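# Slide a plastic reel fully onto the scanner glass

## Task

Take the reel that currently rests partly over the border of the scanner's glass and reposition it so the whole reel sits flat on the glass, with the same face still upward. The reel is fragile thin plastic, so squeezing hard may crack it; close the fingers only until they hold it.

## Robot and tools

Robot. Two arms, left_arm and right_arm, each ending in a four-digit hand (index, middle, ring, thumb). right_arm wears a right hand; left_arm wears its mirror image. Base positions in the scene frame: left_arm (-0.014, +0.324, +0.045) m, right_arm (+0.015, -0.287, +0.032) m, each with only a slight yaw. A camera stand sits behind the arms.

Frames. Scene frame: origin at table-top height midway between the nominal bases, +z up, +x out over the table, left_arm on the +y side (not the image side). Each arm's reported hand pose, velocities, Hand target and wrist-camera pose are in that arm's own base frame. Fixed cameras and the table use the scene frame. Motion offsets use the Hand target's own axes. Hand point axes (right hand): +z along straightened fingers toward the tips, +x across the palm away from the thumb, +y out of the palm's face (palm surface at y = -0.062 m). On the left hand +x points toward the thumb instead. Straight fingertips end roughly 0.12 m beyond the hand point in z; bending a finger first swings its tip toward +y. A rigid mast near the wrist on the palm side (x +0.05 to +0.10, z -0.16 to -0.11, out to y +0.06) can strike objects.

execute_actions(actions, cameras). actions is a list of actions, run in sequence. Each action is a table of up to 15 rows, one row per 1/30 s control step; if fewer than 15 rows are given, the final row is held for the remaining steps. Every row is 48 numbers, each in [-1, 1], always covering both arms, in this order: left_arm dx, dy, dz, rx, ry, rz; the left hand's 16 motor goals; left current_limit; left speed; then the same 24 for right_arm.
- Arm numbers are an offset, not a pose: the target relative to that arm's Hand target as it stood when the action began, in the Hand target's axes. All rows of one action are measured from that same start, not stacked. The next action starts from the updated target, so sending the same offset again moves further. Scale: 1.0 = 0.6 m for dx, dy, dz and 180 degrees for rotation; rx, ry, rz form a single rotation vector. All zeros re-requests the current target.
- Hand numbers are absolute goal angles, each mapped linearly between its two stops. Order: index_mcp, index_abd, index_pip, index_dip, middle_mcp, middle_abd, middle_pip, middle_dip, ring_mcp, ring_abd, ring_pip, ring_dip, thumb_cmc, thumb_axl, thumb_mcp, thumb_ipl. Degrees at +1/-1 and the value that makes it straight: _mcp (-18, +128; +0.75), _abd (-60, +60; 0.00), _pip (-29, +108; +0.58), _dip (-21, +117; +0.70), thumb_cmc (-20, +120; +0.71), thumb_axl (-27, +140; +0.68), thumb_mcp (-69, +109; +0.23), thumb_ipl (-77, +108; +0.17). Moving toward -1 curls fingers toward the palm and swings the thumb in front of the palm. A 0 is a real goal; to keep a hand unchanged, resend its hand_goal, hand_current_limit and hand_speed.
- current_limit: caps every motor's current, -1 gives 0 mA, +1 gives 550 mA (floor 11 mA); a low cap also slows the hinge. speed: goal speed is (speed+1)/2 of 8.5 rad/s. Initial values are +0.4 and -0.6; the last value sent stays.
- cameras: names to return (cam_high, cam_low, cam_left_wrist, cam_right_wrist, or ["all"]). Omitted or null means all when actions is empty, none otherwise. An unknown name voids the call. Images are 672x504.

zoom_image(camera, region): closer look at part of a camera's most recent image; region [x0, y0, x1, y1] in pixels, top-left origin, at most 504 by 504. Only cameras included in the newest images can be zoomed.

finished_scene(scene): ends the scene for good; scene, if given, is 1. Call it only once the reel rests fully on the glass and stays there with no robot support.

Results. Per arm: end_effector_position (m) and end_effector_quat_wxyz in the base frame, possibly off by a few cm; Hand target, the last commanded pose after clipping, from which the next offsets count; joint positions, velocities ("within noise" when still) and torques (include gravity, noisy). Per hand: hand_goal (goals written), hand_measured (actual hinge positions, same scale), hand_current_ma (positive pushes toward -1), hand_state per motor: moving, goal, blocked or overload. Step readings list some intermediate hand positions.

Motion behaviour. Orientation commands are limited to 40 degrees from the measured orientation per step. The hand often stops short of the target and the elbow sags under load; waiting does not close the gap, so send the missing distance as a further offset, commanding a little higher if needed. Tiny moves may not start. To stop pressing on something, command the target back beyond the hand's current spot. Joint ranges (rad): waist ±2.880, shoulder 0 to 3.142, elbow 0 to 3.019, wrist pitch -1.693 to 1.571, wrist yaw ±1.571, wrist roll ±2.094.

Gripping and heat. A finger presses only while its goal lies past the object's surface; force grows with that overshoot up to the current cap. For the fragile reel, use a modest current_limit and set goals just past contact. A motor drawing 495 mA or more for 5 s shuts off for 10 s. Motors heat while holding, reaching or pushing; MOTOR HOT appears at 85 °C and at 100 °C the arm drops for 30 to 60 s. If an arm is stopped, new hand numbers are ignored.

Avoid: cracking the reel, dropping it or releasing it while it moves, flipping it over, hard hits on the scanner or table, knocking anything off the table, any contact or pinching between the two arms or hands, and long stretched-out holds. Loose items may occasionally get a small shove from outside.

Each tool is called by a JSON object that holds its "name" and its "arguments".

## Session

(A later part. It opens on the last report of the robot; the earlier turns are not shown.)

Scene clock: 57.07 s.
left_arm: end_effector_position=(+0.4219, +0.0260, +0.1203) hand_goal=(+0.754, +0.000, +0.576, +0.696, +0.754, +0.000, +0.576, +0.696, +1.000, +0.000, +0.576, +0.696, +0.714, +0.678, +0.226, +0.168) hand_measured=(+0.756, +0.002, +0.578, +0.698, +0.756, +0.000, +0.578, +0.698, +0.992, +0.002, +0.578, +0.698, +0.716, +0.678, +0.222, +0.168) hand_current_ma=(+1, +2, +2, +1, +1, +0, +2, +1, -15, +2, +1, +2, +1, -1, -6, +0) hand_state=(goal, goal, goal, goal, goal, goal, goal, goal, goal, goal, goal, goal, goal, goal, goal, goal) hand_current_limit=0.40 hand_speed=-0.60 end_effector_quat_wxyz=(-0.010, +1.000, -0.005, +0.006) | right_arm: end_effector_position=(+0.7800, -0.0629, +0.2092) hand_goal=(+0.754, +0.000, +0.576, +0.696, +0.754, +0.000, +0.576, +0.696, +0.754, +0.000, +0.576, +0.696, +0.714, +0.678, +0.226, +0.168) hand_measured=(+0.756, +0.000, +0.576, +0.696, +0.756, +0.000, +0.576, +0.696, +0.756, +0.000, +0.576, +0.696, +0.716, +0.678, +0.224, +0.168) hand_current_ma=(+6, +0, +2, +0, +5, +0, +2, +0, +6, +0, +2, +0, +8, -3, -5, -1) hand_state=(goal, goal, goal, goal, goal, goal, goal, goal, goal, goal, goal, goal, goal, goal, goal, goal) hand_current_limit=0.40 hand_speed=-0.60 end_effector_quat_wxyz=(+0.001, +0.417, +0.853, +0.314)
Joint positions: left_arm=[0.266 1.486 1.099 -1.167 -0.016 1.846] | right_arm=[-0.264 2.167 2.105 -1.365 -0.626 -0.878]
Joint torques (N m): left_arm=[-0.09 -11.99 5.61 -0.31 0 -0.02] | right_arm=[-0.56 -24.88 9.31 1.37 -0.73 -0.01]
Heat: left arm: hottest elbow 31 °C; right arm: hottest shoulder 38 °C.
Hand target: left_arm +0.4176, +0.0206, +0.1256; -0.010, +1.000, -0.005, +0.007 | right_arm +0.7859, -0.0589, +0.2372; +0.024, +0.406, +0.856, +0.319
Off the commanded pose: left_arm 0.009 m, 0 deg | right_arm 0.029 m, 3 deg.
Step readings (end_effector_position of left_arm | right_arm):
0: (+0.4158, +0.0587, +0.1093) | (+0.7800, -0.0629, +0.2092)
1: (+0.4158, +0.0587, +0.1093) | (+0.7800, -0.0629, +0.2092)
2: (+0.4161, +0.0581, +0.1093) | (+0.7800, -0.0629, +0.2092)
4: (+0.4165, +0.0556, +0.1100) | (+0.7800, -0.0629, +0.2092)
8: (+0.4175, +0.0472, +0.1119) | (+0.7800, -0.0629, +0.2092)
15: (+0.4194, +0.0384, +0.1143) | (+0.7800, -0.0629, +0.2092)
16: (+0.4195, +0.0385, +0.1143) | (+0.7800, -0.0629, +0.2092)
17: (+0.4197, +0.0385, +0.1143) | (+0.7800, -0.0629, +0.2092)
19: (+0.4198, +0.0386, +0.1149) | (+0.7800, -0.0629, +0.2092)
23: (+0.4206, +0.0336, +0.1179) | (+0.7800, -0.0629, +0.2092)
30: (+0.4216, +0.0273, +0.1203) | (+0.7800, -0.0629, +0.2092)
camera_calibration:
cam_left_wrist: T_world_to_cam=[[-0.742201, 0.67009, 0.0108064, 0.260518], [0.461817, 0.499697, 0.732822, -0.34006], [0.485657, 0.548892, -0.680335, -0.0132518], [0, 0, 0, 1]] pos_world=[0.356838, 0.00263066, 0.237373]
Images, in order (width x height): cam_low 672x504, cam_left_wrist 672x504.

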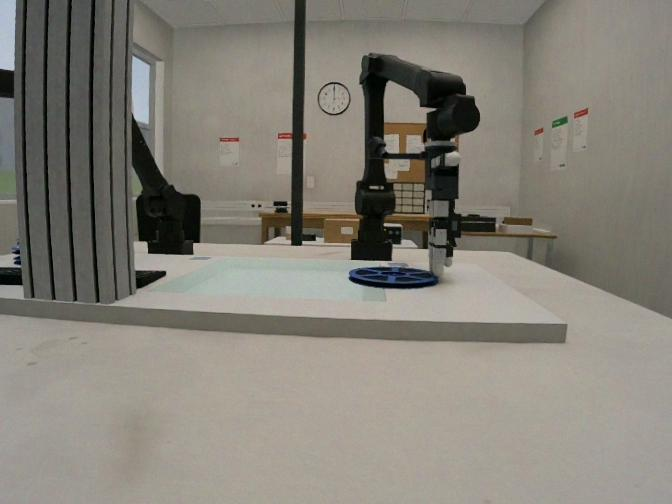

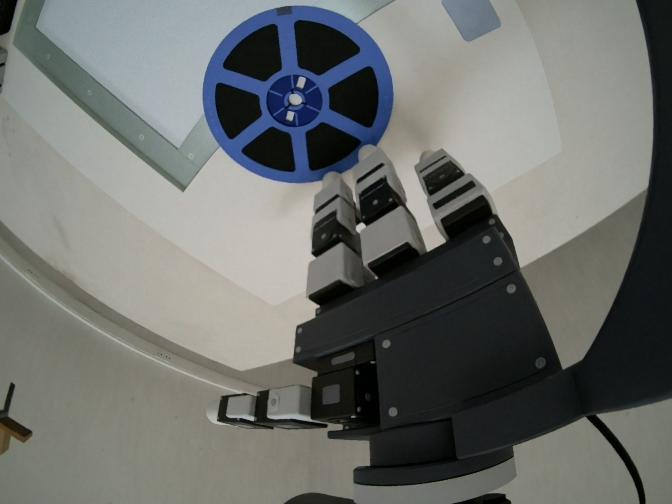

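{"name": "zoom_image", "arguments": {"camera": "cam_left_wrist", "region": [200, 0, 440, 240]}}

{"name": "execute_actions", "arguments": {"actions": []}}

{"name": "zoom_image", "arguments": {"camera": "cam_high", "region": [90, 260, 270, 420]}}

Scaled by 2.100 from the camera's 672x504 image, which has a finer 960x720 frame.

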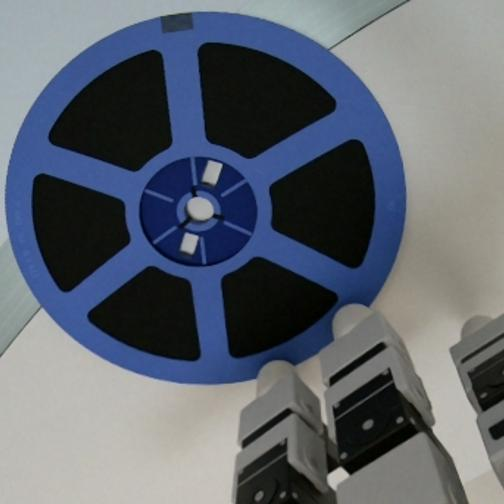

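Scene clock: 59.13 s.
left_arm: end_effector_position=(+0.4219, +0.0261, +0.1203) hand_goal=(+0.754, +0.000, +0.576, +0.696, +0.754, +0.000, +0.576, +0.696, +1.000, +0.000, +0.576, +0.696, +0.714, +0.678, +0.226, +0.168) hand_measured=(+0.756, +0.002, +0.578, +0.698, +0.756, +0.000, +0.578, +0.698, +0.992, +0.002, +0.578, +0.698, +0.716, +0.678, +0.222, +0.168) hand_current_ma=(+1, +2, +2, +1, +1, +0, +2, +1, -15, +2, +1, +2, +1, -1, -6, +0) hand_state=(goal, goal, goal, goal, goal, goal, goal, goal, goal, goal, goal, goal, goal, goal, goal, goal) hand_current_limit=0.40 hand_speed=-0.60 end_effector_quat_wxyz=(-0.010, +1.000, -0.005, +0.006) | right_arm: end_effector_position=(+0.7800, -0.0629, +0.2092) hand_goal=(+0.754, +0.000, +0.576, +0.696, +0.754, +0.000, +0.576, +0.696, +0.754, +0.000, +0.576, +0.696, +0.714, +0.678, +0.226, +0.168) hand_measured=(+0.756, +0.000, +0.576, +0.696, +0.756, +0.000, +0.576, +0.696, +0.756, +0.000, +0.576, +0.696, +0.716, +0.678, +0.224, +0.168) hand_current_ma=(+6, +0, +2, +0, +5, +0, +2, +0, +6, +0, +2, +0, +8, -3, -5, -1) hand_state=(goal, goal, goal, goal, goal, goal, goal, goal, goal, goal, goal, goal, goal, goal, goal, goal) hand_current_limit=0.40 hand_speed=-0.60 end_effector_quat_wxyz=(+0.001, +0.417, +0.853, +0.314)
Joint positions: left_arm=[0.266 1.486 1.099 -1.167 -0.016 1.846] | right_arm=[-0.264 2.167 2.105 -1.365 -0.626 -0.878]
Joint velocities: within noise
Joint torques (N m): left_arm=[-0.09 -11.93 5.61 -0.31 0 -0.02] | right_arm=[-0.62 -24.82 9.31 1.37 -0.73 -0.01]
Heat: left arm: hottest shoulder 31 °C; right arm: hottest shoulder 38 °C.
Hand target: left_arm +0.4176, +0.0206, +0.1256; -0.010, +1.000, -0.005, +0.007 | right_arm +0.7859, -0.0589, +0.2372; +0.024, +0.406, +0.856, +0.319
Off the commanded pose: left_arm 0.009 m, 0 deg | right_arm 0.029 m, 3 deg.
camera_calibration:
cam_left_wrist: T_world_to_cam=[[-0.742469, 0.669794, 0.0107934, 0.26069], [0.461605, 0.499882, 0.73283, -0.340033], [0.485449, 0.549085, -0.680327, -0.0132288], [0, 0, 0, 1]] pos_world=[0.356937, 0.0026314, 0.237373]

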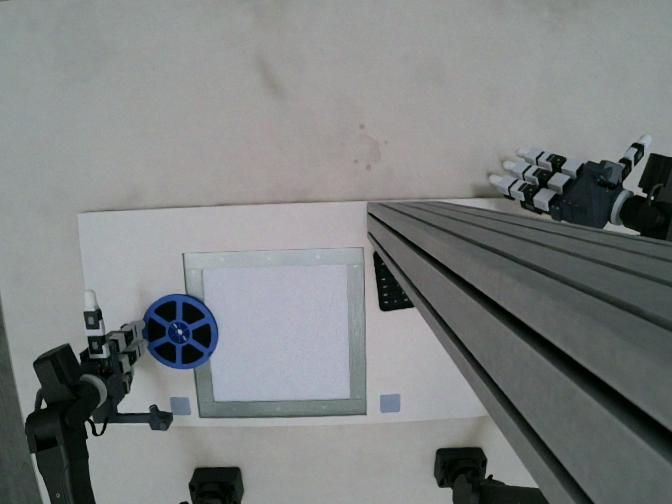

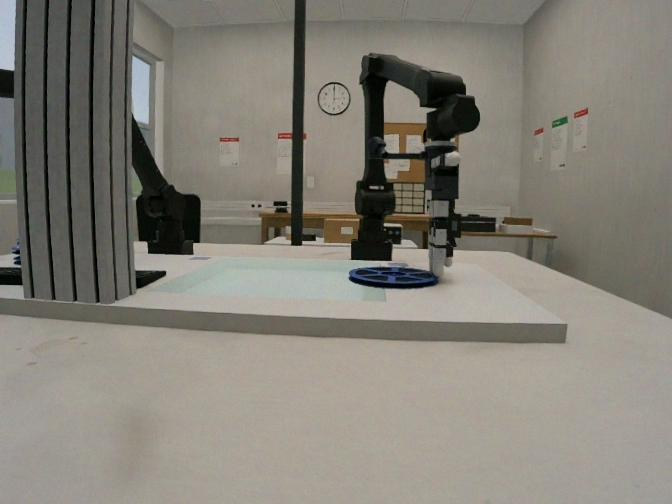

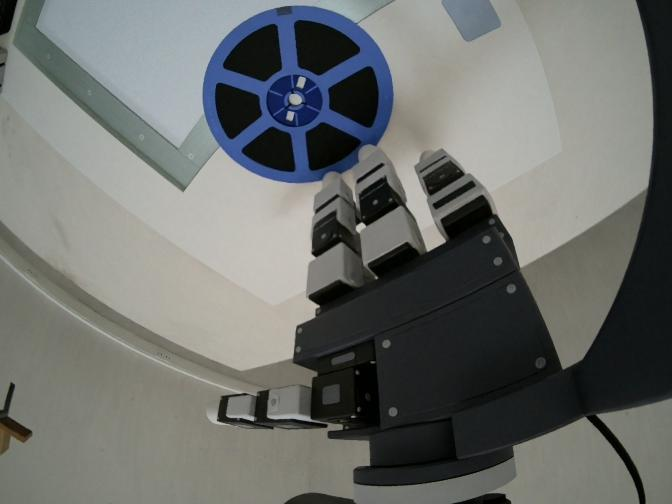

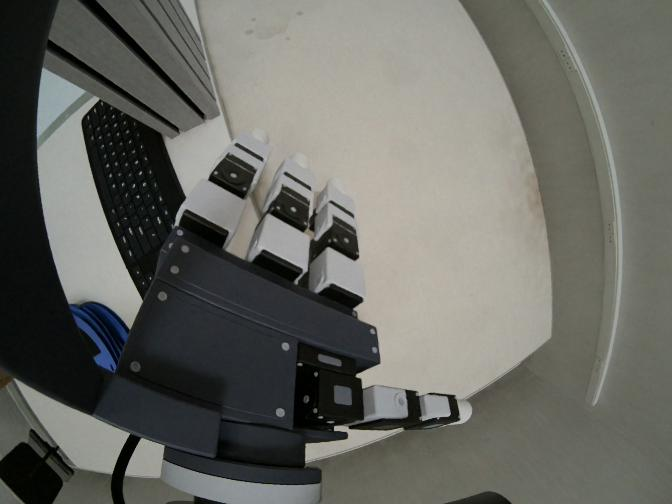

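Scaled by 2.800.

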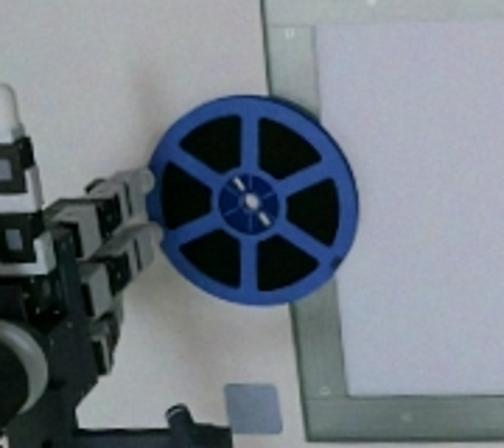

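{"name": "execute_actions", "arguments": {"actions": [[[-0.004,-0.04,0,0,0,0,0.754,0,0.576,0.696,0.754,0,0.576,0.696,1.0,0,0.576,0.696,0.714,0.678,0.226,0.168,0.4,-0.6,0,0,0,0,0,0,0.754,0,0.576,0.696,0.754,0,0.576,0.696,0.754,0,0.576,0.696,0.714,0.678,0.226,0.168,0.4,-0.6]],[[-0.004,-0.005,0.015,0,0,0,0.754,0,0.576,0.696,0.754,0,0.576,0.696,1.0,0,0.576,0.696,0.714,0.678,0.226,0.168,0.4,-0.6,0,0,0,0,0,0,0.754,0,0.576,0.696,0.754,0,0.576,0.696,0.754,0,0.576,0.696,0.714,0.678,0.226,0.168,0.4,-0.6]]], "cameras": ["cam_low","cam_left_wrist"]}}

{"name": "zoom_image", "arguments": {"camera": "cam_left_wrist", "region": [200, 0, 440, 240]}}

{"name": "zoom_image", "arguments": {"camera": "cam_low", "region": [340, 230, 480, 310]}}

Scene clock: 61.63 s.
left_arm: end_effector_position=(+0.4130, +0.0433, +0.1170) hand_goal=(+0.754, +0.000, +0.576, +0.696, +0.754, +0.000, +0.576, +0.696, +1.000, +0.000, +0.576, +0.696, +0.714, +0.678, +0.226, +0.168) hand_measured=(+0.754, +0.002, +0.578, +0.698, +0.754, +0.000, +0.578, +0.698, +0.992, +0.002, +0.578, +0.698, +0.716, +0.678, +0.222, +0.168) hand_current_ma=(+0, +2, +2, +1, -1, +0, +1, +1, -13, +2, +1, +2, +1, -1, -6, +0) hand_state=(goal, goal, goal, goal, goal, goal, goal, goal, goal, goal, goal, goal, goal, goal, goal, goal) hand_current_limit=0.40 hand_speed=-0.60 end_effector_quat_wxyz=(-0.009, +1.000, -0.006, +0.001) | right_arm: end_effector_position=(+0.7800, -0.0629, +0.2092) hand_goal=(+0.754, +0.000, +0.576, +0.696, +0.754, +0.000, +0.576, +0.696, +0.754, +0.000, +0.576, +0.696, +0.714, +0.678, +0.226, +0.168) hand_measured=(+0.756, +0.000, +0.576, +0.696, +0.756, +0.000, +0.576, +0.696, +0.756, +0.000, +0.576, +0.696, +0.716, +0.678, +0.224, +0.168) hand_current_ma=(+6, +0, +2, +0, +5, +0, +2, +0, +6, +0, +2, +0, +8, -3, -5, -1) hand_state=(goal, goal, goal, goal, goal, goal, goal, goal, goal, goal, goal, goal, goal, goal, goal, goal) hand_current_limit=0.40 hand_speed=-0.60 end_effector_quat_wxyz=(+0.001, +0.417, +0.853, +0.314)
Joint positions: left_arm=[0.312 1.486 1.089 -1.166 -0.016 1.894] | right_arm=[-0.264 2.167 2.105 -1.365 -0.626 -0.878]
Joint torques (N m): left_arm=[2.02 -10.34 5.86 0.53 0.05 0.15] | right_arm=[-0.62 -24.76 9.31 1.42 -0.73 0]
Heat: left arm: hottest shoulder 31 °C; right arm: hottest shoulder 38 °C.
Hand target: left_arm +0.4132, +0.0478, +0.1171; -0.010, +1.000, -0.005, +0.007 | right_arm +0.7859, -0.0589, +0.2372; +0.024, +0.406, +0.856, +0.319
Off the commanded pose: left_arm 0.005 m, 1 deg | right_arm 0.029 m, 3 deg.
Step readings (end_effector_position of left_arm | right_arm):
0: (+0.4219, +0.0261, +0.1203) | (+0.7800, -0.0629, +0.2092)
1: (+0.4219, +0.0261, +0.1203) | (+0.7800, -0.0629, +0.2092)
2: (+0.4218, +0.0260, +0.1203) | (+0.7800, -0.0629, +0.2092)
4: (+0.4213, +0.0259, +0.1203) | (+0.7800, -0.0629, +0.2092)
8: (+0.4196, +0.0326, +0.1203) | (+0.7800, -0.0629, +0.2092)
15: (+0.4173, +0.0446, +0.1202) | (+0.7800, -0.0629, +0.2092)
16: (+0.4173, +0.0446, +0.1202) | (+0.7800, -0.0629, +0.2092)
17: (+0.4172, +0.0446, +0.1202) | (+0.7800, -0.0629, +0.2092)
19: (+0.4169, +0.0445, +0.1202) | (+0.7800, -0.0629, +0.2092)
23: (+0.4143, +0.0436, +0.1181) | (+0.7800, -0.0629, +0.2092)
30: (+0.4129, +0.0432, +0.1170) | (+0.7800, -0.0629, +0.2092)
camera_calibration:
cam_left_wrist: T_world_to_cam=[[-0.740968, 0.671354, 0.0158269, 0.241255], [0.468917, 0.500382, 0.727829, -0.344528], [0.480711, 0.546719, -0.685576, -0.0179201], [0, 0, 0, 1]] pos_world=[0.348931, 0.0202253, 0.234653]
Images, in order (width x height): cam_low 672x504, cam_left_wrist 672x504.

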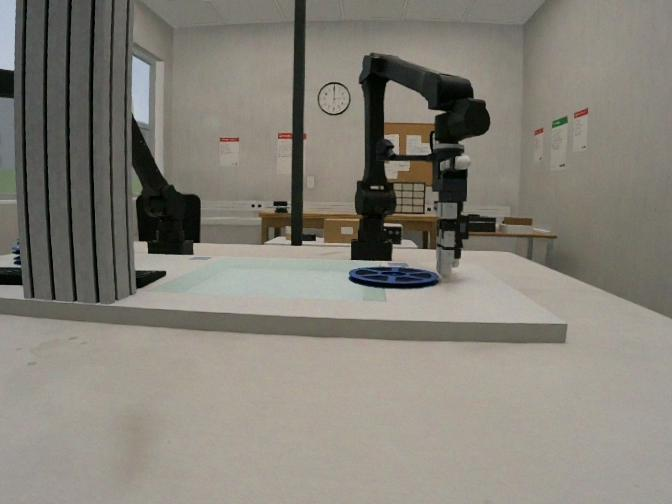

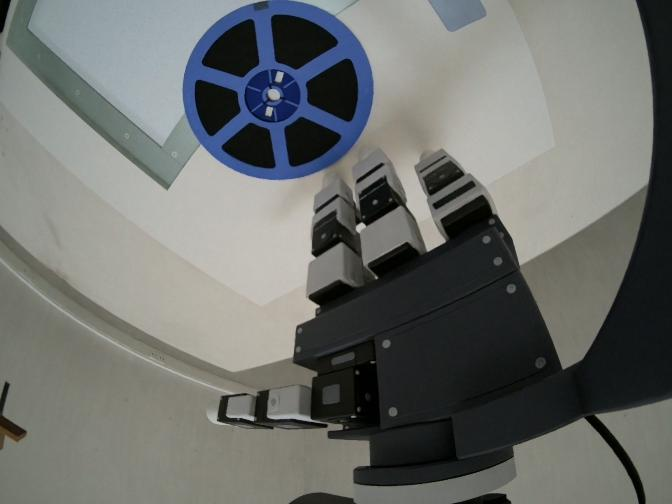

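Scaled by 2.100 from the camera's 672x504 image, which has a finer 960x720 frame.

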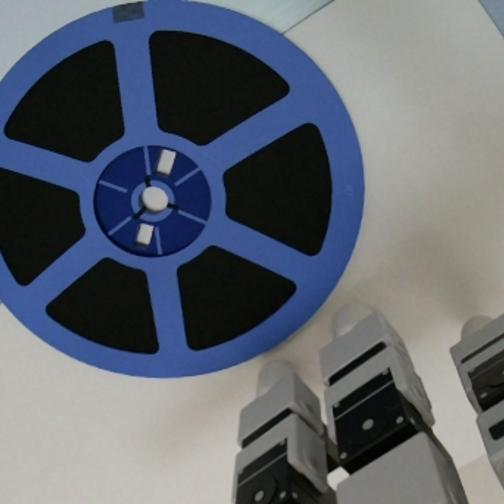

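Scaled by 3.600.

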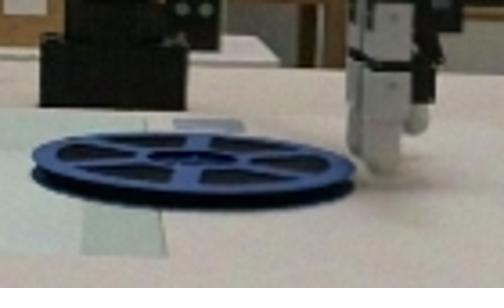

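{"name": "execute_actions", "arguments": {"actions": [[[0.0003,0.025,-0.004,0,0,0,0.754,0,0.576,0.696,0.754,0,0.576,0.696,1.0,0,0.576,0.696,0.714,0.678,0.226,0.168,0.4,-0.6,0,0,0,0,0,0,0.754,0,0.576,0.696,0.754,0,0.576,0.696,0.754,0,0.576,0.696,0.714,0.678,0.226,0.168,0.4,-0.6]],[[0.0003,0.025,-0.001,0,0,0,0.754,0,0.576,0.696,0.754,0,0.576,0.696,1.0,0,0.576,0.696,0.714,0.678,0.226,0.168,0.4,-0.6,0,0,0,0,0,0,0.754,0,0.576,0.696,0.754,0,0.576,0.696,0.754,0,0.576,0.696,0.714,0.678,0.226,0.168,0.4,-0.6]],[[0.0003,0.025,-0.001,0,0,0,0.754,0,0.576,0.696,0.754,0,0.576,0.696,1.0,0,0.576,0.696,0.714,0.678,0.226,0.168,0.4,-0.6,0,0,0,0,0,0,0.754,0,0.576,0.696,0.754,0,0.576,0.696,0.754,0,0.576,0.696,0.714,0.678,0.226,0.168,0.4,-0.6]]], "cameras": ["cam_high","cam_low","cam_left_wrist"]}}

{"name": "zoom_image", "arguments": {"camera": "cam_left_wrist", "region": [200, 0, 440, 240]}}

{"name": "zoom_image", "arguments": {"camera": "cam_low", "region": [320, 230, 460, 310]}}

Scene clock: 65.17 s.
left_arm: end_effector_position=(+0.4128, +0.0111, +0.1136) hand_goal=(+0.754, +0.000, +0.576, +0.696, +0.754, +0.000, +0.576, +0.696, +1.000, +0.000, +0.576, +0.696, +0.714, +0.678, +0.226, +0.168) hand_measured=(+0.756, +0.002, +0.578, +0.698, +0.754, +0.000, +0.578, +0.698, +0.992, +0.002, +0.578, +0.698, +0.716, +0.678, +0.222, +0.168) hand_current_ma=(+1, +1, +3, +2, +1, +0, +1, +1, -13, +2, +1, +2, +1, -1, -6, +0) hand_state=(goal, goal, goal, goal, goal, goal, goal, goal, goal, goal, goal, goal, goal, goal, goal, goal) hand_current_limit=0.40 hand_speed=-0.60 end_effector_quat_wxyz=(-0.008, +1.000, +0.000, -0.003) | right_arm: end_effector_position=(+0.7800, -0.0629, +0.2092) hand_goal=(+0.754, +0.000, +0.576, +0.696, +0.754, +0.000, +0.576, +0.696, +0.754, +0.000, +0.576, +0.696, +0.714, +0.678, +0.226, +0.168) hand_measured=(+0.756, +0.000, +0.576, +0.696, +0.756, +0.000, +0.576, +0.696, +0.756, +0.000, +0.576, +0.696, +0.716, +0.678, +0.224, +0.168) hand_current_ma=(+6, +0, +2, +0, +5, +0, +2, +0, +6, +0, +2, +0, +8, -3, -5, -1) hand_state=(goal, goal, goal, goal, goal, goal, goal, goal, goal, goal, goal, goal, goal, goal, goal, goal) hand_current_limit=0.40 hand_speed=-0.60 end_effector_quat_wxyz=(+0.001, +0.417, +0.853, +0.314)
Joint positions: left_arm=[0.235 1.471 1.063 -1.166 -0.017 1.805] | right_arm=[-0.264 2.167 2.105 -1.365 -0.626 -0.878]
Joint torques (N m): left_arm=[-0.38 -11.63 5.65 0.25 0.04 -0.02] | right_arm=[-0.56 -24.76 9.31 1.39 -0.73 0]
Heat: left arm: hottest shoulder 31 °C; right arm: hottest shoulder 38 °C.
Hand target: left_arm +0.4133, +0.0028, +0.1198; -0.010, +1.000, -0.005, +0.007 | right_arm +0.7859, -0.0589, +0.2372; +0.024, +0.406, +0.856, +0.319
Off the commanded pose: left_arm 0.010 m, 1 deg | right_arm 0.029 m, 3 deg.
Step readings (end_effector_position of left_arm | right_arm):
0: (+0.4130, +0.0433, +0.1170) | (+0.7800, -0.0629, +0.2092)
1: (+0.4130, +0.0433, +0.1170) | (+0.7800, -0.0629, +0.2092)
2: (+0.4130, +0.0433, +0.1170) | (+0.7800, -0.0629, +0.2092)
4: (+0.4126, +0.0431, +0.1164) | (+0.7800, -0.0629, +0.2092)
8: (+0.4108, +0.0425, +0.1143) | (+0.7800, -0.0629, +0.2092)
15: (+0.4110, +0.0399, +0.1138) | (+0.7800, -0.0629, +0.2092)
16: (+0.4111, +0.0400, +0.1138) | (+0.7800, -0.0629, +0.2092)
17: (+0.4113, +0.0394, +0.1138) | (+0.7800, -0.0629, +0.2092)
19: (+0.4116, +0.0376, +0.1138) | (+0.7800, -0.0629, +0.2092)
23: (+0.4118, +0.0292, +0.1140) | (+0.7800, -0.0629, +0.2092)
30: (+0.4124, +0.0242, +0.1134) | (+0.7800, -0.0629, +0.2092)
31: (+0.4125, +0.0242, +0.1134) | (+0.7800, -0.0629, +0.2092)
32: (+0.4126, +0.0249, +0.1134) | (+0.7800, -0.0629, +0.2092)
34: (+0.4124, +0.0224, +0.1135) | (+0.7800, -0.0629, +0.2092)
38: (+0.4121, +0.0147, +0.1136) | (+0.7800, -0.0629, +0.2092)
45: (+0.4126, +0.0091, +0.1136) | (+0.7800, -0.0629, +0.2092)
camera_calibration:
cam_left_wrist: T_world_to_cam=[[-0.748861, 0.662364, 0.0219213, 0.265406], [0.469558, 0.506954, 0.722851, -0.325681], [0.467677, 0.551608, -0.690657, 0.00337869], [0, 0, 0, 1]] pos_world=[0.350098, -0.0125541, 0.231934]
Images, in order (width x height): cam_high 672x504, cam_low 672x504, cam_left_wrist 672x504.

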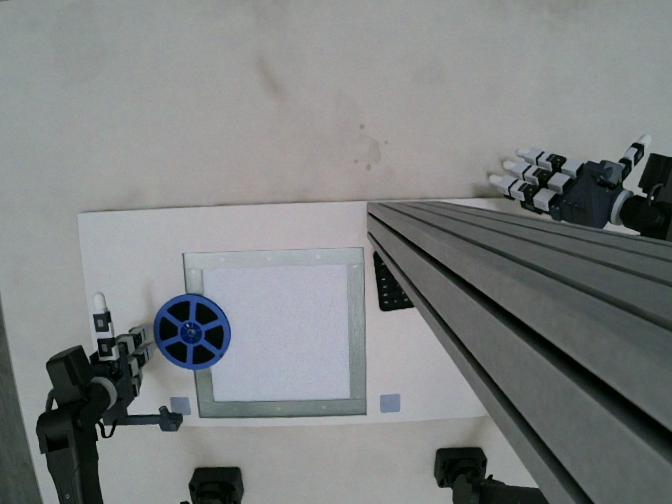

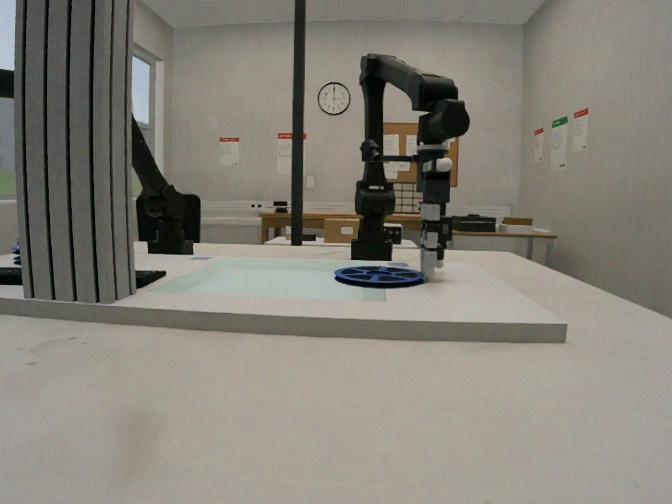

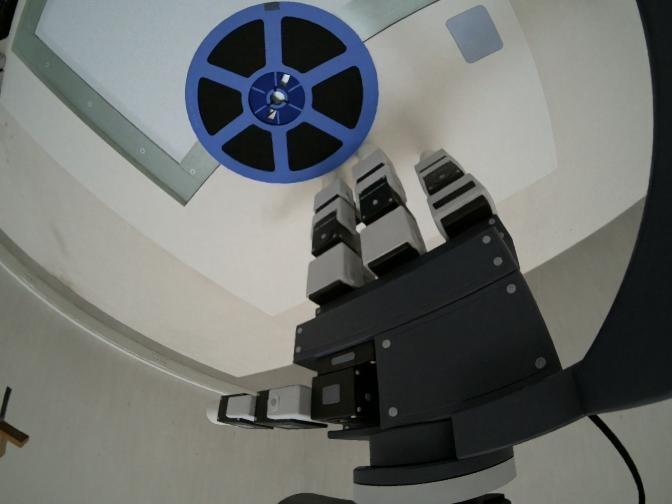

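Scaled by 2.100 from the camera's 672x504 image, which has a finer 960x720 frame.

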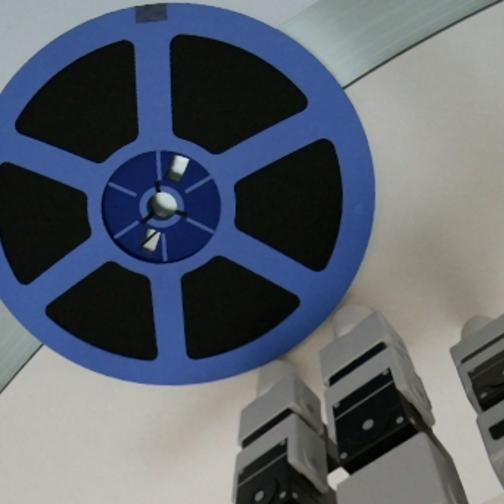

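Scaled by 3.600.

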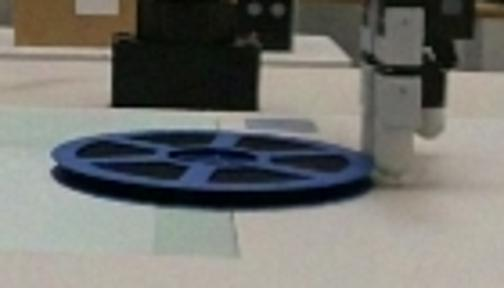

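{"name": "execute_actions", "arguments": {"actions": [[[0.0003,0.025,-0.001,0,0,0,0.754,0,0.576,0.696,0.754,0,0.576,0.696,1.0,0,0.576,0.696,0.714,0.678,0.226,0.168,0.4,-0.6,0,0,0,0,0,0,0.754,0,0.576,0.696,0.754,0,0.576,0.696,0.754,0,0.576,0.696,0.714,0.678,0.226,0.168,0.4,-0.6]],[[0.0003,0.025,-0.001,0,0,0,0.754,0,0.576,0.696,0.754,0,0.576,0.696,1.0,0,0.576,0.696,0.714,0.678,0.226,0.168,0.4,-0.6,0,0,0,0,0,0,0.754,0,0.576,0.696,0.754,0,0.576,0.696,0.754,0,0.576,0.696,0.714,0.678,0.226,0.168,0.4,-0.6]],[[0.0003,0.025,-0.001,0,0,0,0.754,0,0.576,0.696,0.754,0,0.576,0.696,1.0,0,0.576,0.696,0.714,0.678,0.226,0.168,0.4,-0.6,0,0,0,0,0,0,0.754,0,0.576,0.696,0.754,0,0.576,0.696,0.754,0,0.576,0.696,0.714,0.678,0.226,0.168,0.4,-0.6]]], "cameras": ["cam_high","cam_low","cam_left_wrist"]}}

{"name": "zoom_image", "arguments": {"camera": "cam_left_wrist", "region": [200, 0, 440, 240]}}

{"name": "zoom_image", "arguments": {"camera": "cam_low", "region": [300, 230, 440, 310]}}

Scene clock: 68.93 s.
left_arm: end_effector_position=(+0.4140, -0.0342, +0.1133) hand_goal=(+0.754, +0.000, +0.576, +0.696, +0.754, +0.000, +0.576, +0.696, +1.000, +0.000, +0.576, +0.696, +0.714, +0.678, +0.226, +0.168) hand_measured=(+0.756, +0.002, +0.578, +0.698, +0.756, +0.000, +0.578, +0.698, +0.992, +0.002, +0.578, +0.698, +0.716, +0.678, +0.222, +0.168) hand_current_ma=(+1, +1, +3, +2, +1, +0, +1, +1, -11, +2, +1, +2, +1, -1, -6, +0) hand_state=(goal, goal, goal, goal, goal, goal, goal, goal, goal, goal, goal, goal, goal, goal, goal, goal) hand_current_limit=0.40 hand_speed=-0.60 end_effector_quat_wxyz=(-0.009, +1.000, +0.000, -0.003) | right_arm: end_effector_position=(+0.7800, -0.0629, +0.2092) hand_goal=(+0.754, +0.000, +0.576, +0.696, +0.754, +0.000, +0.576, +0.696, +0.754, +0.000, +0.576, +0.696, +0.714, +0.678, +0.226, +0.168) hand_measured=(+0.756, +0.000, +0.576, +0.696, +0.756, +0.000, +0.576, +0.696, +0.756, +0.000, +0.576, +0.696, +0.716, +0.678, +0.224, +0.168) hand_current_ma=(+6, +0, +2, +0, +5, +0, +2, +0, +6, +0, +2, +0, +8, -3, -5, -1) hand_state=(goal, goal, goal, goal, goal, goal, goal, goal, goal, goal, goal, goal, goal, goal, goal, goal) hand_current_limit=0.40 hand_speed=-0.60 end_effector_quat_wxyz=(+0.001, +0.417, +0.853, +0.314)
Joint positions: left_arm=[0.122 1.454 1.045 -1.166 -0.019 1.692] | right_arm=[-0.264 2.167 2.105 -1.365 -0.626 -0.878]
Joint torques (N m): left_arm=[-0.15 -11.46 5.76 0.12 0.04 -0.02] | right_arm=[-0.62 -24.82 9.29 1.37 -0.73 0]
Heat: left arm: hottest shoulder 31 °C; right arm: hottest shoulder 38 °C.
Hand target: left_arm +0.4134, -0.0422, +0.1207; -0.010, +1.000, -0.005, +0.007 | right_arm +0.7859, -0.0589, +0.2372; +0.024, +0.406, +0.856, +0.319
Off the commanded pose: left_arm 0.011 m, 1 deg | right_arm 0.029 m, 3 deg.
Step readings (end_effector_position of left_arm | right_arm):
0: (+0.4128, +0.0111, +0.1136) | (+0.7800, -0.0629, +0.2092)
1: (+0.4129, +0.0111, +0.1136) | (+0.7800, -0.0629, +0.2092)
2: (+0.4131, +0.0105, +0.1136) | (+0.7800, -0.0629, +0.2092)
4: (+0.4126, +0.0074, +0.1131) | (+0.7800, -0.0629, +0.2092)
8: (+0.4127, -0.0007, +0.1137) | (+0.7800, -0.0629, +0.2092)
15: (+0.4129, -0.0070, +0.1131) | (+0.7800, -0.0629, +0.2092)
16: (+0.4130, -0.0063, +0.1131) | (+0.7800, -0.0629, +0.2092)
17: (+0.4132, -0.0062, +0.1131) | (+0.7800, -0.0629, +0.2092)
19: (+0.4133, -0.0080, +0.1131) | (+0.7800, -0.0629, +0.2092)
23: (+0.4132, -0.0149, +0.1138) | (+0.7800, -0.0629, +0.2092)
30: (+0.4132, -0.0211, +0.1133) | (+0.7800, -0.0629, +0.2092)
31: (+0.4134, -0.0204, +0.1133) | (+0.7800, -0.0629, +0.2092)
32: (+0.4136, -0.0203, +0.1133) | (+0.7800, -0.0629, +0.2092)
34: (+0.4142, -0.0226, +0.1132) | (+0.7800, -0.0629, +0.2092)
38: (+0.4137, -0.0306, +0.1133) | (+0.7800, -0.0629, +0.2092)
45: (+0.4135, -0.0368, +0.1133) | (+0.7800, -0.0629, +0.2092)
camera_calibration:
cam_left_wrist: T_world_to_cam=[[-0.748452, 0.662766, 0.0236613, 0.295994], [0.469821, 0.504705, 0.724252, -0.303391], [0.468068, 0.553185, -0.689129, 0.0272974], [0, 0, 0, 1]] pos_world=[0.3513, -0.0581521, 0.231539]
Images, in order (width x height): cam_high 672x504, cam_low 672x504, cam_left_wrist 672x504.

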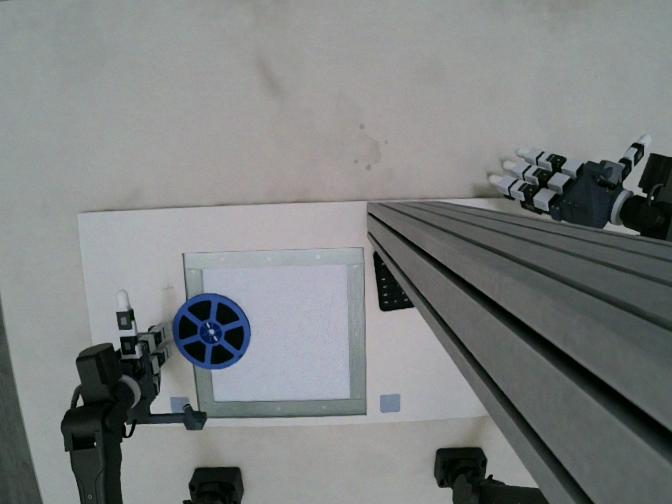

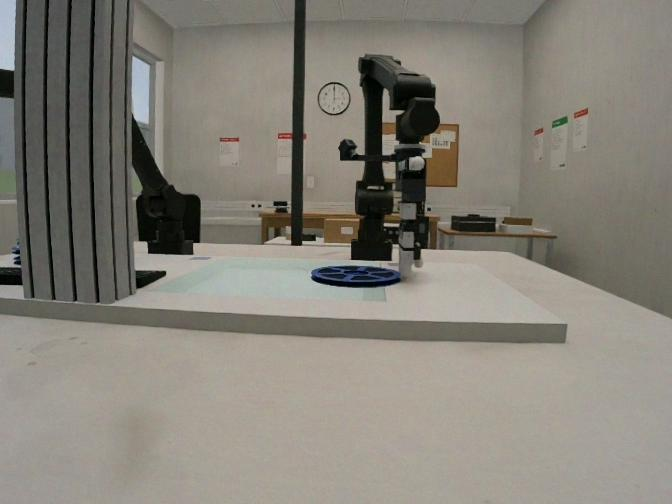

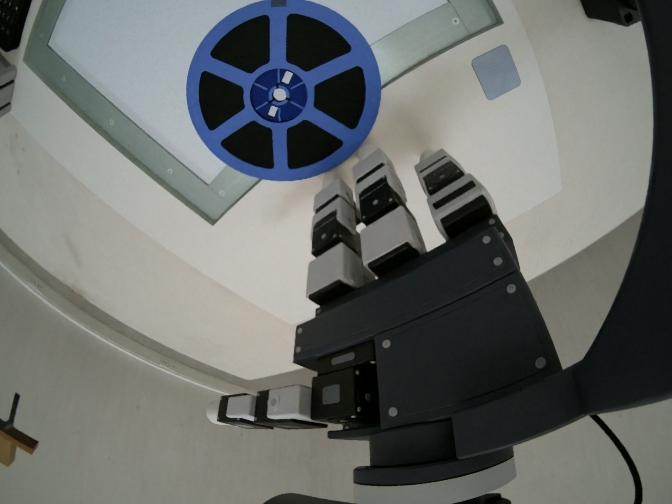

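Scaled by 2.100 from the camera's 672x504 image, which has a finer 960x720 frame.

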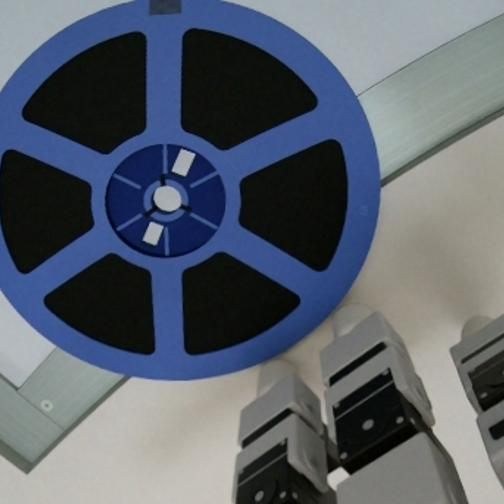

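Scaled by 3.600.

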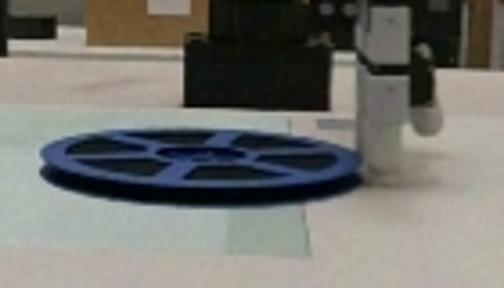

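{"name": "execute_actions", "arguments": {"actions": [[[0.0003,0.025,-0.003,0,0,0,0.754,0,0.576,0.696,0.754,0,0.576,0.696,1.0,0,0.576,0.696,0.714,0.678,0.226,0.168,0.4,-0.6,0,0,0,0,0,0,0.754,0,0.576,0.696,0.754,0,0.576,0.696,0.754,0,0.576,0.696,0.714,0.678,0.226,0.168,0.4,-0.6]],[[0.0003,0.025,-0.004,0,0,0,0.754,0,0.576,0.696,0.754,0,0.576,0.696,1.0,0,0.576,0.696,0.714,0.678,0.226,0.168,0.4,-0.6,0,0,0,0,0,0,0.754,0,0.576,0.696,0.754,0,0.576,0.696,0.754,0,0.576,0.696,0.714,0.678,0.226,0.168,0.4,-0.6]]], "cameras": ["cam_low","cam_left_wrist"]}}

{"name": "zoom_image", "arguments": {"camera": "cam_left_wrist", "region": [200, 0, 440, 240]}}

{"name": "zoom_image", "arguments": {"camera": "cam_low", "region": [300, 230, 440, 310]}}

Scene clock: 72.43 s.
left_arm: end_effector_position=(+0.4169, -0.0641, +0.1168) hand_goal=(+0.754, +0.000, +0.576, +0.696, +0.754, +0.000, +0.576, +0.696, +1.000, +0.000, +0.576, +0.696, +0.714, +0.678, +0.226, +0.168) hand_measured=(+0.756, +0.002, +0.578, +0.698, +0.758, +0.000, +0.580, +0.698, +0.994, +0.002, +0.578, +0.698, +0.716, +0.678, +0.222, +0.168) hand_current_ma=(+1, +1, +3, +2, +6, +0, +4, +1, -11, +2, +1, +2, +1, -1, -6, +0) hand_state=(goal, goal, goal, goal, goal, goal, goal, goal, goal, goal, goal, goal, goal, goal, goal, goal) hand_current_limit=0.40 hand_speed=-0.60 end_effector_quat_wxyz=(-0.011, +1.000, +0.000, +0.002) | right_arm: end_effector_position=(+0.7800, -0.0629, +0.2092) hand_goal=(+0.754, +0.000, +0.576, +0.696, +0.754, +0.000, +0.576, +0.696, +0.754, +0.000, +0.576, +0.696, +0.714, +0.678, +0.226, +0.168) hand_measured=(+0.756, +0.000, +0.576, +0.696, +0.756, +0.000, +0.576, +0.696, +0.756, +0.000, +0.576, +0.696, +0.716, +0.678, +0.224, +0.168) hand_current_ma=(+6, +0, +2, +0, +5, +0, +2, +0, +6, +0, +2, +0, +8, -3, -5, -1) hand_state=(goal, goal, goal, goal, goal, goal, goal, goal, goal, goal, goal, goal, goal, goal, goal, goal) hand_current_limit=0.40 hand_speed=-0.60 end_effector_quat_wxyz=(+0.001, +0.417, +0.853, +0.314)
Joint positions: left_arm=[0.045 1.445 1.045 -1.166 -0.021 1.615] | right_arm=[-0.264 2.167 2.105 -1.365 -0.626 -0.878]
Joint torques (N m): left_arm=[-0.21 -11.28 5.93 -0.27 0.05 -0.02] | right_arm=[-0.56 -24.82 9.32 1.37 -0.73 -0.01]
Heat: left arm: hottest shoulder 31 °C; right arm: hottest shoulder 38 °C.
Hand target: left_arm +0.4134, -0.0724, +0.1244; -0.010, +1.000, -0.005, +0.007 | right_arm +0.7859, -0.0589, +0.2372; +0.024, +0.406, +0.856, +0.319
Off the commanded pose: left_arm 0.012 m, 1 deg | right_arm 0.029 m, 3 deg.
Step readings (end_effector_position of left_arm | right_arm):
0: (+0.4140, -0.0348, +0.1133) | (+0.7800, -0.0629, +0.2092)
1: (+0.4140, -0.0348, +0.1133) | (+0.7800, -0.0629, +0.2092)
2: (+0.4142, -0.0348, +0.1133) | (+0.7800, -0.0629, +0.2092)
4: (+0.4146, -0.0376, +0.1132) | (+0.7800, -0.0629, +0.2092)
8: (+0.4149, -0.0462, +0.1144) | (+0.7800, -0.0629, +0.2092)
15: (+0.4151, -0.0517, +0.1150) | (+0.7800, -0.0629, +0.2092)
16: (+0.4153, -0.0517, +0.1150) | (+0.7800, -0.0629, +0.2092)
17: (+0.4156, -0.0510, +0.1150) | (+0.7800, -0.0629, +0.2092)
19: (+0.4160, -0.0527, +0.1150) | (+0.7800, -0.0629, +0.2092)
23: (+0.4163, -0.0599, +0.1162) | (+0.7800, -0.0629, +0.2092)
30: (+0.4166, -0.0641, +0.1168) | (+0.7800, -0.0629, +0.2092)
camera_calibration:
cam_left_wrist: T_world_to_cam=[[-0.748644, 0.662746, 0.0173133, 0.318709], [0.462149, 0.502967, 0.730372, -0.289929], [0.475343, 0.55479, -0.68283, 0.041188], [0, 0, 0, 1]] pos_world=[0.353012, -0.0882495, 0.234363]
Images, in order (width x height): cam_low 672x504, cam_left_wrist 672x504.

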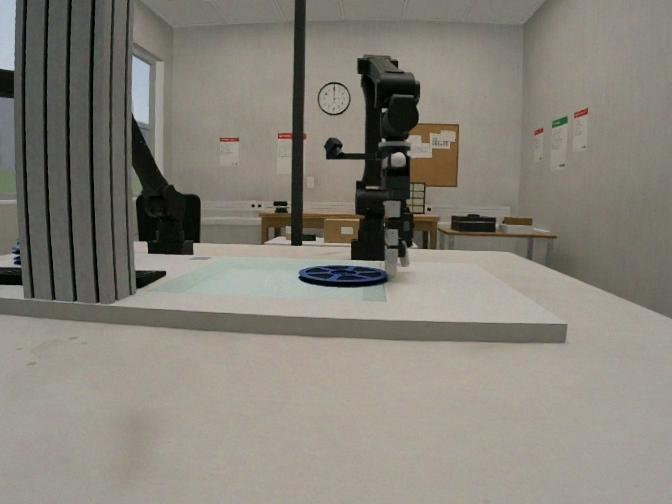

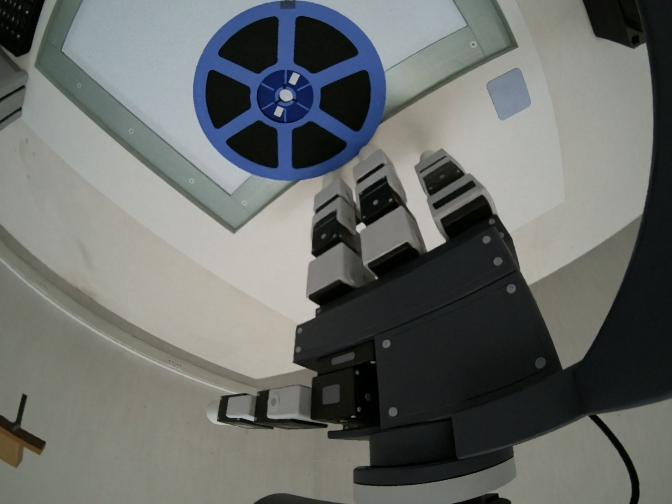

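Scaled by 2.100 from the camera's 672x504 image, which has a finer 960x720 frame.

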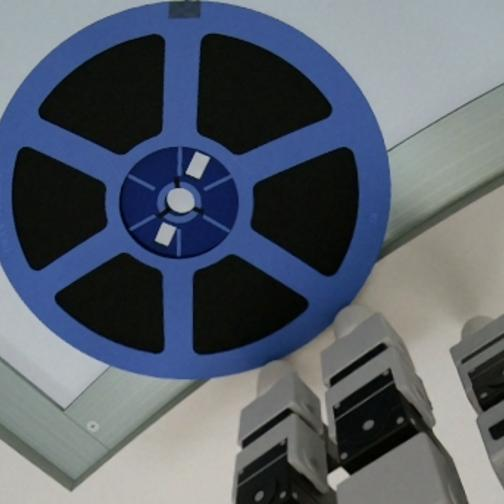

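Scaled by 3.600.

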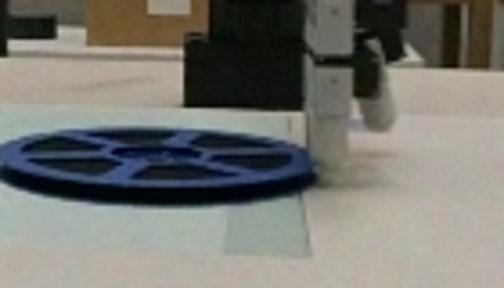

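{"name": "execute_actions", "arguments": {"actions": [[[-0.002,0.025,-0.0005,0,0,0,0.754,0,0.576,0.696,0.754,0,0.576,0.696,1.0,0,0.576,0.696,0.714,0.678,0.226,0.168,0.4,-0.6,0,0,0,0,0,0,0.754,0,0.576,0.696,0.754,0,0.576,0.696,0.754,0,0.576,0.696,0.714,0.678,0.226,0.168,0.4,-0.6]],[[-0.002,0.025,-0.0005,0,0,0,0.754,0,0.576,0.696,0.754,0,0.576,0.696,1.0,0,0.576,0.696,0.714,0.678,0.226,0.168,0.4,-0.6,0,0,0,0,0,0,0.754,0,0.576,0.696,0.754,0,0.576,0.696,0.754,0,0.576,0.696,0.714,0.678,0.226,0.168,0.4,-0.6]]], "cameras": ["cam_low","cam_left_wrist"]}}

{"name": "zoom_image", "arguments": {"camera": "cam_left_wrist", "region": [200, 0, 440, 240]}}

{"name": "zoom_image", "arguments": {"camera": "cam_low", "region": [280, 230, 420, 310]}}

Scene clock: 74.93 s.
left_arm: end_effector_position=(+0.4157, -0.1018, +0.1192) hand_goal=(+0.754, +0.000, +0.576, +0.696, +0.754, +0.000, +0.576, +0.696, +1.000, +0.000, +0.576, +0.696, +0.714, +0.678, +0.226, +0.168) hand_measured=(+0.754, +0.002, +0.578, +0.698, +0.754, +0.000, +0.578, +0.698, +0.994, +0.002, +0.578, +0.698, +0.716, +0.678, +0.222, +0.168) hand_current_ma=(+0, +1, +3, +2, +0, +0, +2, +3, -11, +2, +1, +2, +1, -1, -6, +0) hand_state=(goal, goal, goal, goal, goal, goal, goal, goal, goal, goal, goal, goal, goal, goal, goal, goal) hand_current_limit=0.40 hand_speed=-0.60 end_effector_quat_wxyz=(-0.011, +1.000, -0.009, +0.006) | right_arm: end_effector_position=(+0.7800, -0.0629, +0.2092) hand_goal=(+0.754, +0.000, +0.576, +0.696, +0.754, +0.000, +0.576, +0.696, +0.754, +0.000, +0.576, +0.696, +0.714, +0.678, +0.226, +0.168) hand_measured=(+0.756, +0.000, +0.576, +0.696, +0.756, +0.000, +0.576, +0.696, +0.756, +0.000, +0.576, +0.696, +0.716, +0.678, +0.224, +0.168) hand_current_ma=(+6, +0, +2, +0, +5, +0, +2, +0, +6, +0, +2, +0, +8, -3, -5, -1) hand_state=(goal, goal, goal, goal, goal, goal, goal, goal, goal, goal, goal, goal, goal, goal, goal, goal) hand_current_limit=0.40 hand_speed=-0.60 end_effector_quat_wxyz=(+0.001, +0.417, +0.853, +0.314)
Joint positions: left_arm=[-0.05 1.439 1.045 -1.166 -0.022 1.538] | right_arm=[-0.264 2.167 2.105 -1.365 -0.626 -0.878]
Joint torques (N m): left_arm=[0.26 -11.05 5.55 -0.31 0.04 -0.02] | right_arm=[-0.62 -24.82 9.29 1.39 -0.74 -0.01]
Heat: left arm: hottest shoulder 31 °C; right arm: hottest shoulder 38 °C.
Hand target: left_arm +0.4107, -0.1023, +0.1243; -0.010, +1.000, -0.005, +0.007 | right_arm +0.7859, -0.0589, +0.2372; +0.024, +0.406, +0.856, +0.319
Off the commanded pose: left_arm 0.007 m, 1 deg | right_arm 0.029 m, 3 deg.
Step readings (end_effector_position of left_arm | right_arm):
0: (+0.4169, -0.0641, +0.1168) | (+0.7800, -0.0629, +0.2092)
1: (+0.4170, -0.0640, +0.1168) | (+0.7800, -0.0629, +0.2092)
2: (+0.4171, -0.0646, +0.1168) | (+0.7800, -0.0629, +0.2092)
4: (+0.4173, -0.0667, +0.1167) | (+0.7800, -0.0629, +0.2092)
8: (+0.4170, -0.0754, +0.1179) | (+0.7800, -0.0629, +0.2092)
15: (+0.4172, -0.0790, +0.1185) | (+0.7800, -0.0629, +0.2092)
16: (+0.4173, -0.0790, +0.1185) | (+0.7800, -0.0629, +0.2092)
17: (+0.4175, -0.0795, +0.1185) | (+0.7800, -0.0629, +0.2092)
19: (+0.4177, -0.0815, +0.1183) | (+0.7800, -0.0629, +0.2092)
23: (+0.4171, -0.0903, +0.1191) | (+0.7800, -0.0629, +0.2092)
30: (+0.4153, -0.1019, +0.1192) | (+0.7800, -0.0629, +0.2092)
camera_calibration:
cam_left_wrist: T_world_to_cam=[[-0.736704, 0.676111, 0.0118832, 0.339734], [0.465393, 0.494195, 0.734289, -0.274759], [0.490589, 0.546484, -0.678733, 0.0566682], [0, 0, 0, 1]] pos_world=[0.350354, -0.124882, 0.236178]
Images, in order (width x height): cam_low 672x504, cam_left_wrist 672x504.

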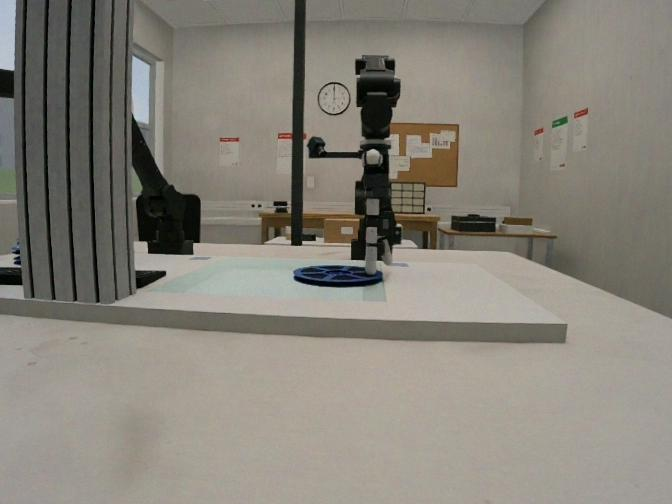

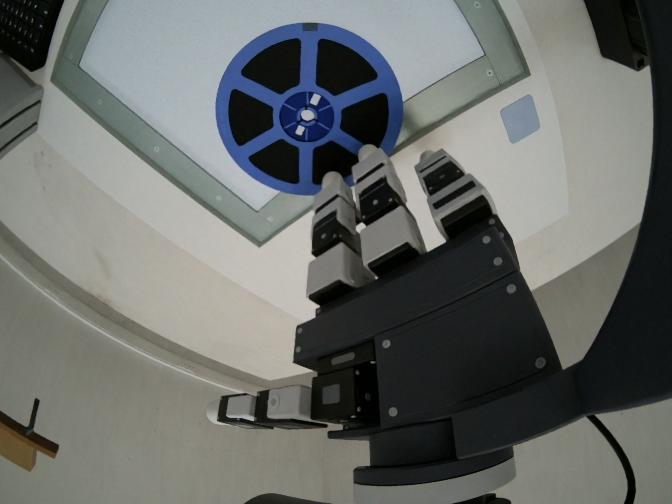

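Scaled by 2.100 from the camera's 672x504 image, which has a finer 960x720 frame.

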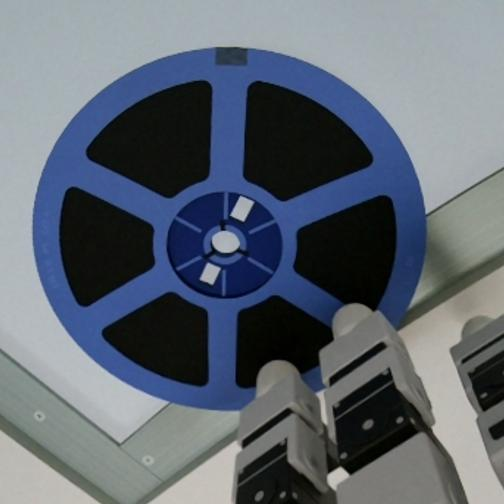

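Scaled by 3.600.

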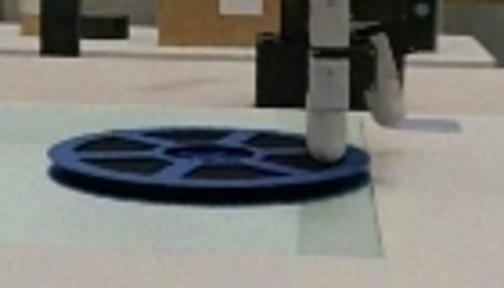

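{"name": "execute_actions", "arguments": {"actions": [[[0,0,-0.04,0,0,0,0.754,0,0.576,0.696,0.754,0,0.576,0.696,1.0,0,0.576,0.696,0.714,0.678,0.226,0.168,0.4,-0.6,0,0,0,0,0,0,0.754,0,0.576,0.696,0.754,0,0.576,0.696,0.754,0,0.576,0.696,0.714,0.678,0.226,0.168,0.4,-0.6]],[[0,-0.067,0,0,0,0,0.754,0,0.576,0.696,0.754,0,0.576,0.696,1.0,0,0.576,0.696,0.714,0.678,0.226,0.168,0.4,-0.6,0,0,0,0,0,0,0.754,0,0.576,0.696,0.754,0,0.576,0.696,0.754,0,0.576,0.696,0.714,0.678,0.226,0.168,0.4,-0.6]]], "cameras": ["cam_left_wrist"]}}

Scene clock: 78.47 s.
left_arm: end_effector_position=(+0.4001, -0.0654, +0.1281) hand_goal=(+0.754, +0.000, +0.576, +0.696, +0.754, +0.000, +0.576, +0.696, +1.000, +0.000, +0.576, +0.696, +0.714, +0.678, +0.226, +0.168) hand_measured=(+0.754, +0.002, +0.578, +0.698, +0.754, +0.000, +0.578, +0.698, +0.994, +0.002, +0.578, +0.698, +0.716, +0.678, +0.222, +0.168) hand_current_ma=(+0, +1, +2, +2, +0, +0, +1, +3, -9, +2, +1, +2, +1, -1, -6, +0) hand_state=(goal, goal, goal, goal, goal, goal, goal, goal, goal, goal, goal, goal, goal, goal, goal, goal) hand_current_limit=0.40 hand_speed=-0.60 end_effector_quat_wxyz=(-0.010, +1.000, -0.004, -0.015) | right_arm: end_effector_position=(+0.7800, -0.0629, +0.2092) hand_goal=(+0.754, +0.000, +0.576, +0.696, +0.754, +0.000, +0.576, +0.696, +0.754, +0.000, +0.576, +0.696, +0.714, +0.678, +0.226, +0.168) hand_measured=(+0.756, +0.000, +0.576, +0.696, +0.756, +0.000, +0.576, +0.696, +0.756, +0.000, +0.576, +0.696, +0.716, +0.678, +0.224, +0.168) hand_current_ma=(+6, +0, +2, +0, +5, +0, +2, +0, +6, +0, +2, +0, +8, -3, -5, -1) hand_state=(goal, goal, goal, goal, goal, goal, goal, goal, goal, goal, goal, goal, goal, goal, goal, goal) hand_current_limit=0.40 hand_speed=-0.60 end_effector_quat_wxyz=(+0.001, +0.417, +0.853, +0.314)
Joint positions: left_arm=[0.043 1.413 1.045 -1.232 -0.022 1.622] | right_arm=[-0.264 2.167 2.105 -1.365 -0.626 -0.878]
Joint torques (N m): left_arm=[1.14 -10.52 8.76 -0.39 0.06 0.14] | right_arm=[-0.62 -24.88 9.31 1.39 -0.73 -0.01]
Heat: left arm: hottest shoulder 31 °C; right arm: hottest shoulder 39 °C.
Hand target: left_arm +0.4108, -0.0626, +0.1491; -0.010, +1.000, -0.005, +0.007 | right_arm +0.7859, -0.0589, +0.2372; +0.024, +0.406, +0.856, +0.319
Off the commanded pose: left_arm 0.024 m, 3 deg | right_arm 0.029 m, 3 deg.
Step readings (end_effector_position of left_arm | right_arm):
0: (+0.4157, -0.1018, +0.1192) | (+0.7800, -0.0629, +0.2092)
1: (+0.4154, -0.1018, +0.1192) | (+0.7800, -0.0629, +0.2092)
2: (+0.4141, -0.1017, +0.1196) | (+0.7800, -0.0629, +0.2092)
4: (+0.4089, -0.1014, +0.1203) | (+0.7800, -0.0629, +0.2092)
8: (+0.4022, -0.1011, +0.1245) | (+0.7800, -0.0629, +0.2092)
15: (+0.3996, -0.1009, +0.1279) | (+0.7800, -0.0629, +0.2092)
16: (+0.3995, -0.1009, +0.1279) | (+0.7800, -0.0629, +0.2092)
17: (+0.3994, -0.1004, +0.1279) | (+0.7800, -0.0629, +0.2092)
19: (+0.3993, -0.0962, +0.1281) | (+0.7800, -0.0629, +0.2092)
23: (+0.4012, -0.0760, +0.1281) | (+0.7800, -0.0629, +0.2092)
30: (+0.4015, -0.0613, +0.1279) | (+0.7800, -0.0629, +0.2092)
camera_calibration:
cam_left_wrist: T_world_to_cam=[[-0.742308, 0.668735, 0.0420917, 0.30151], [0.490676, 0.499732, 0.713796, -0.299122], [0.456306, 0.55051, -0.699088, 0.0670573], [0, 0, 0, 1]] pos_world=[0.339987, -0.0890648, 0.2477]
Images, in order (width x height): cam_left_wrist 672x504.

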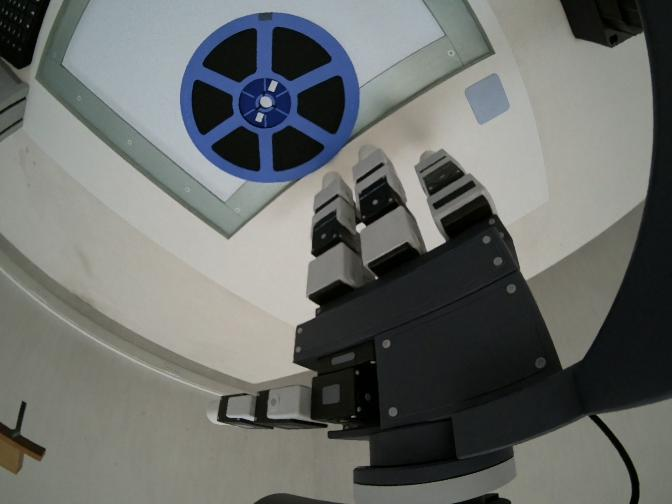

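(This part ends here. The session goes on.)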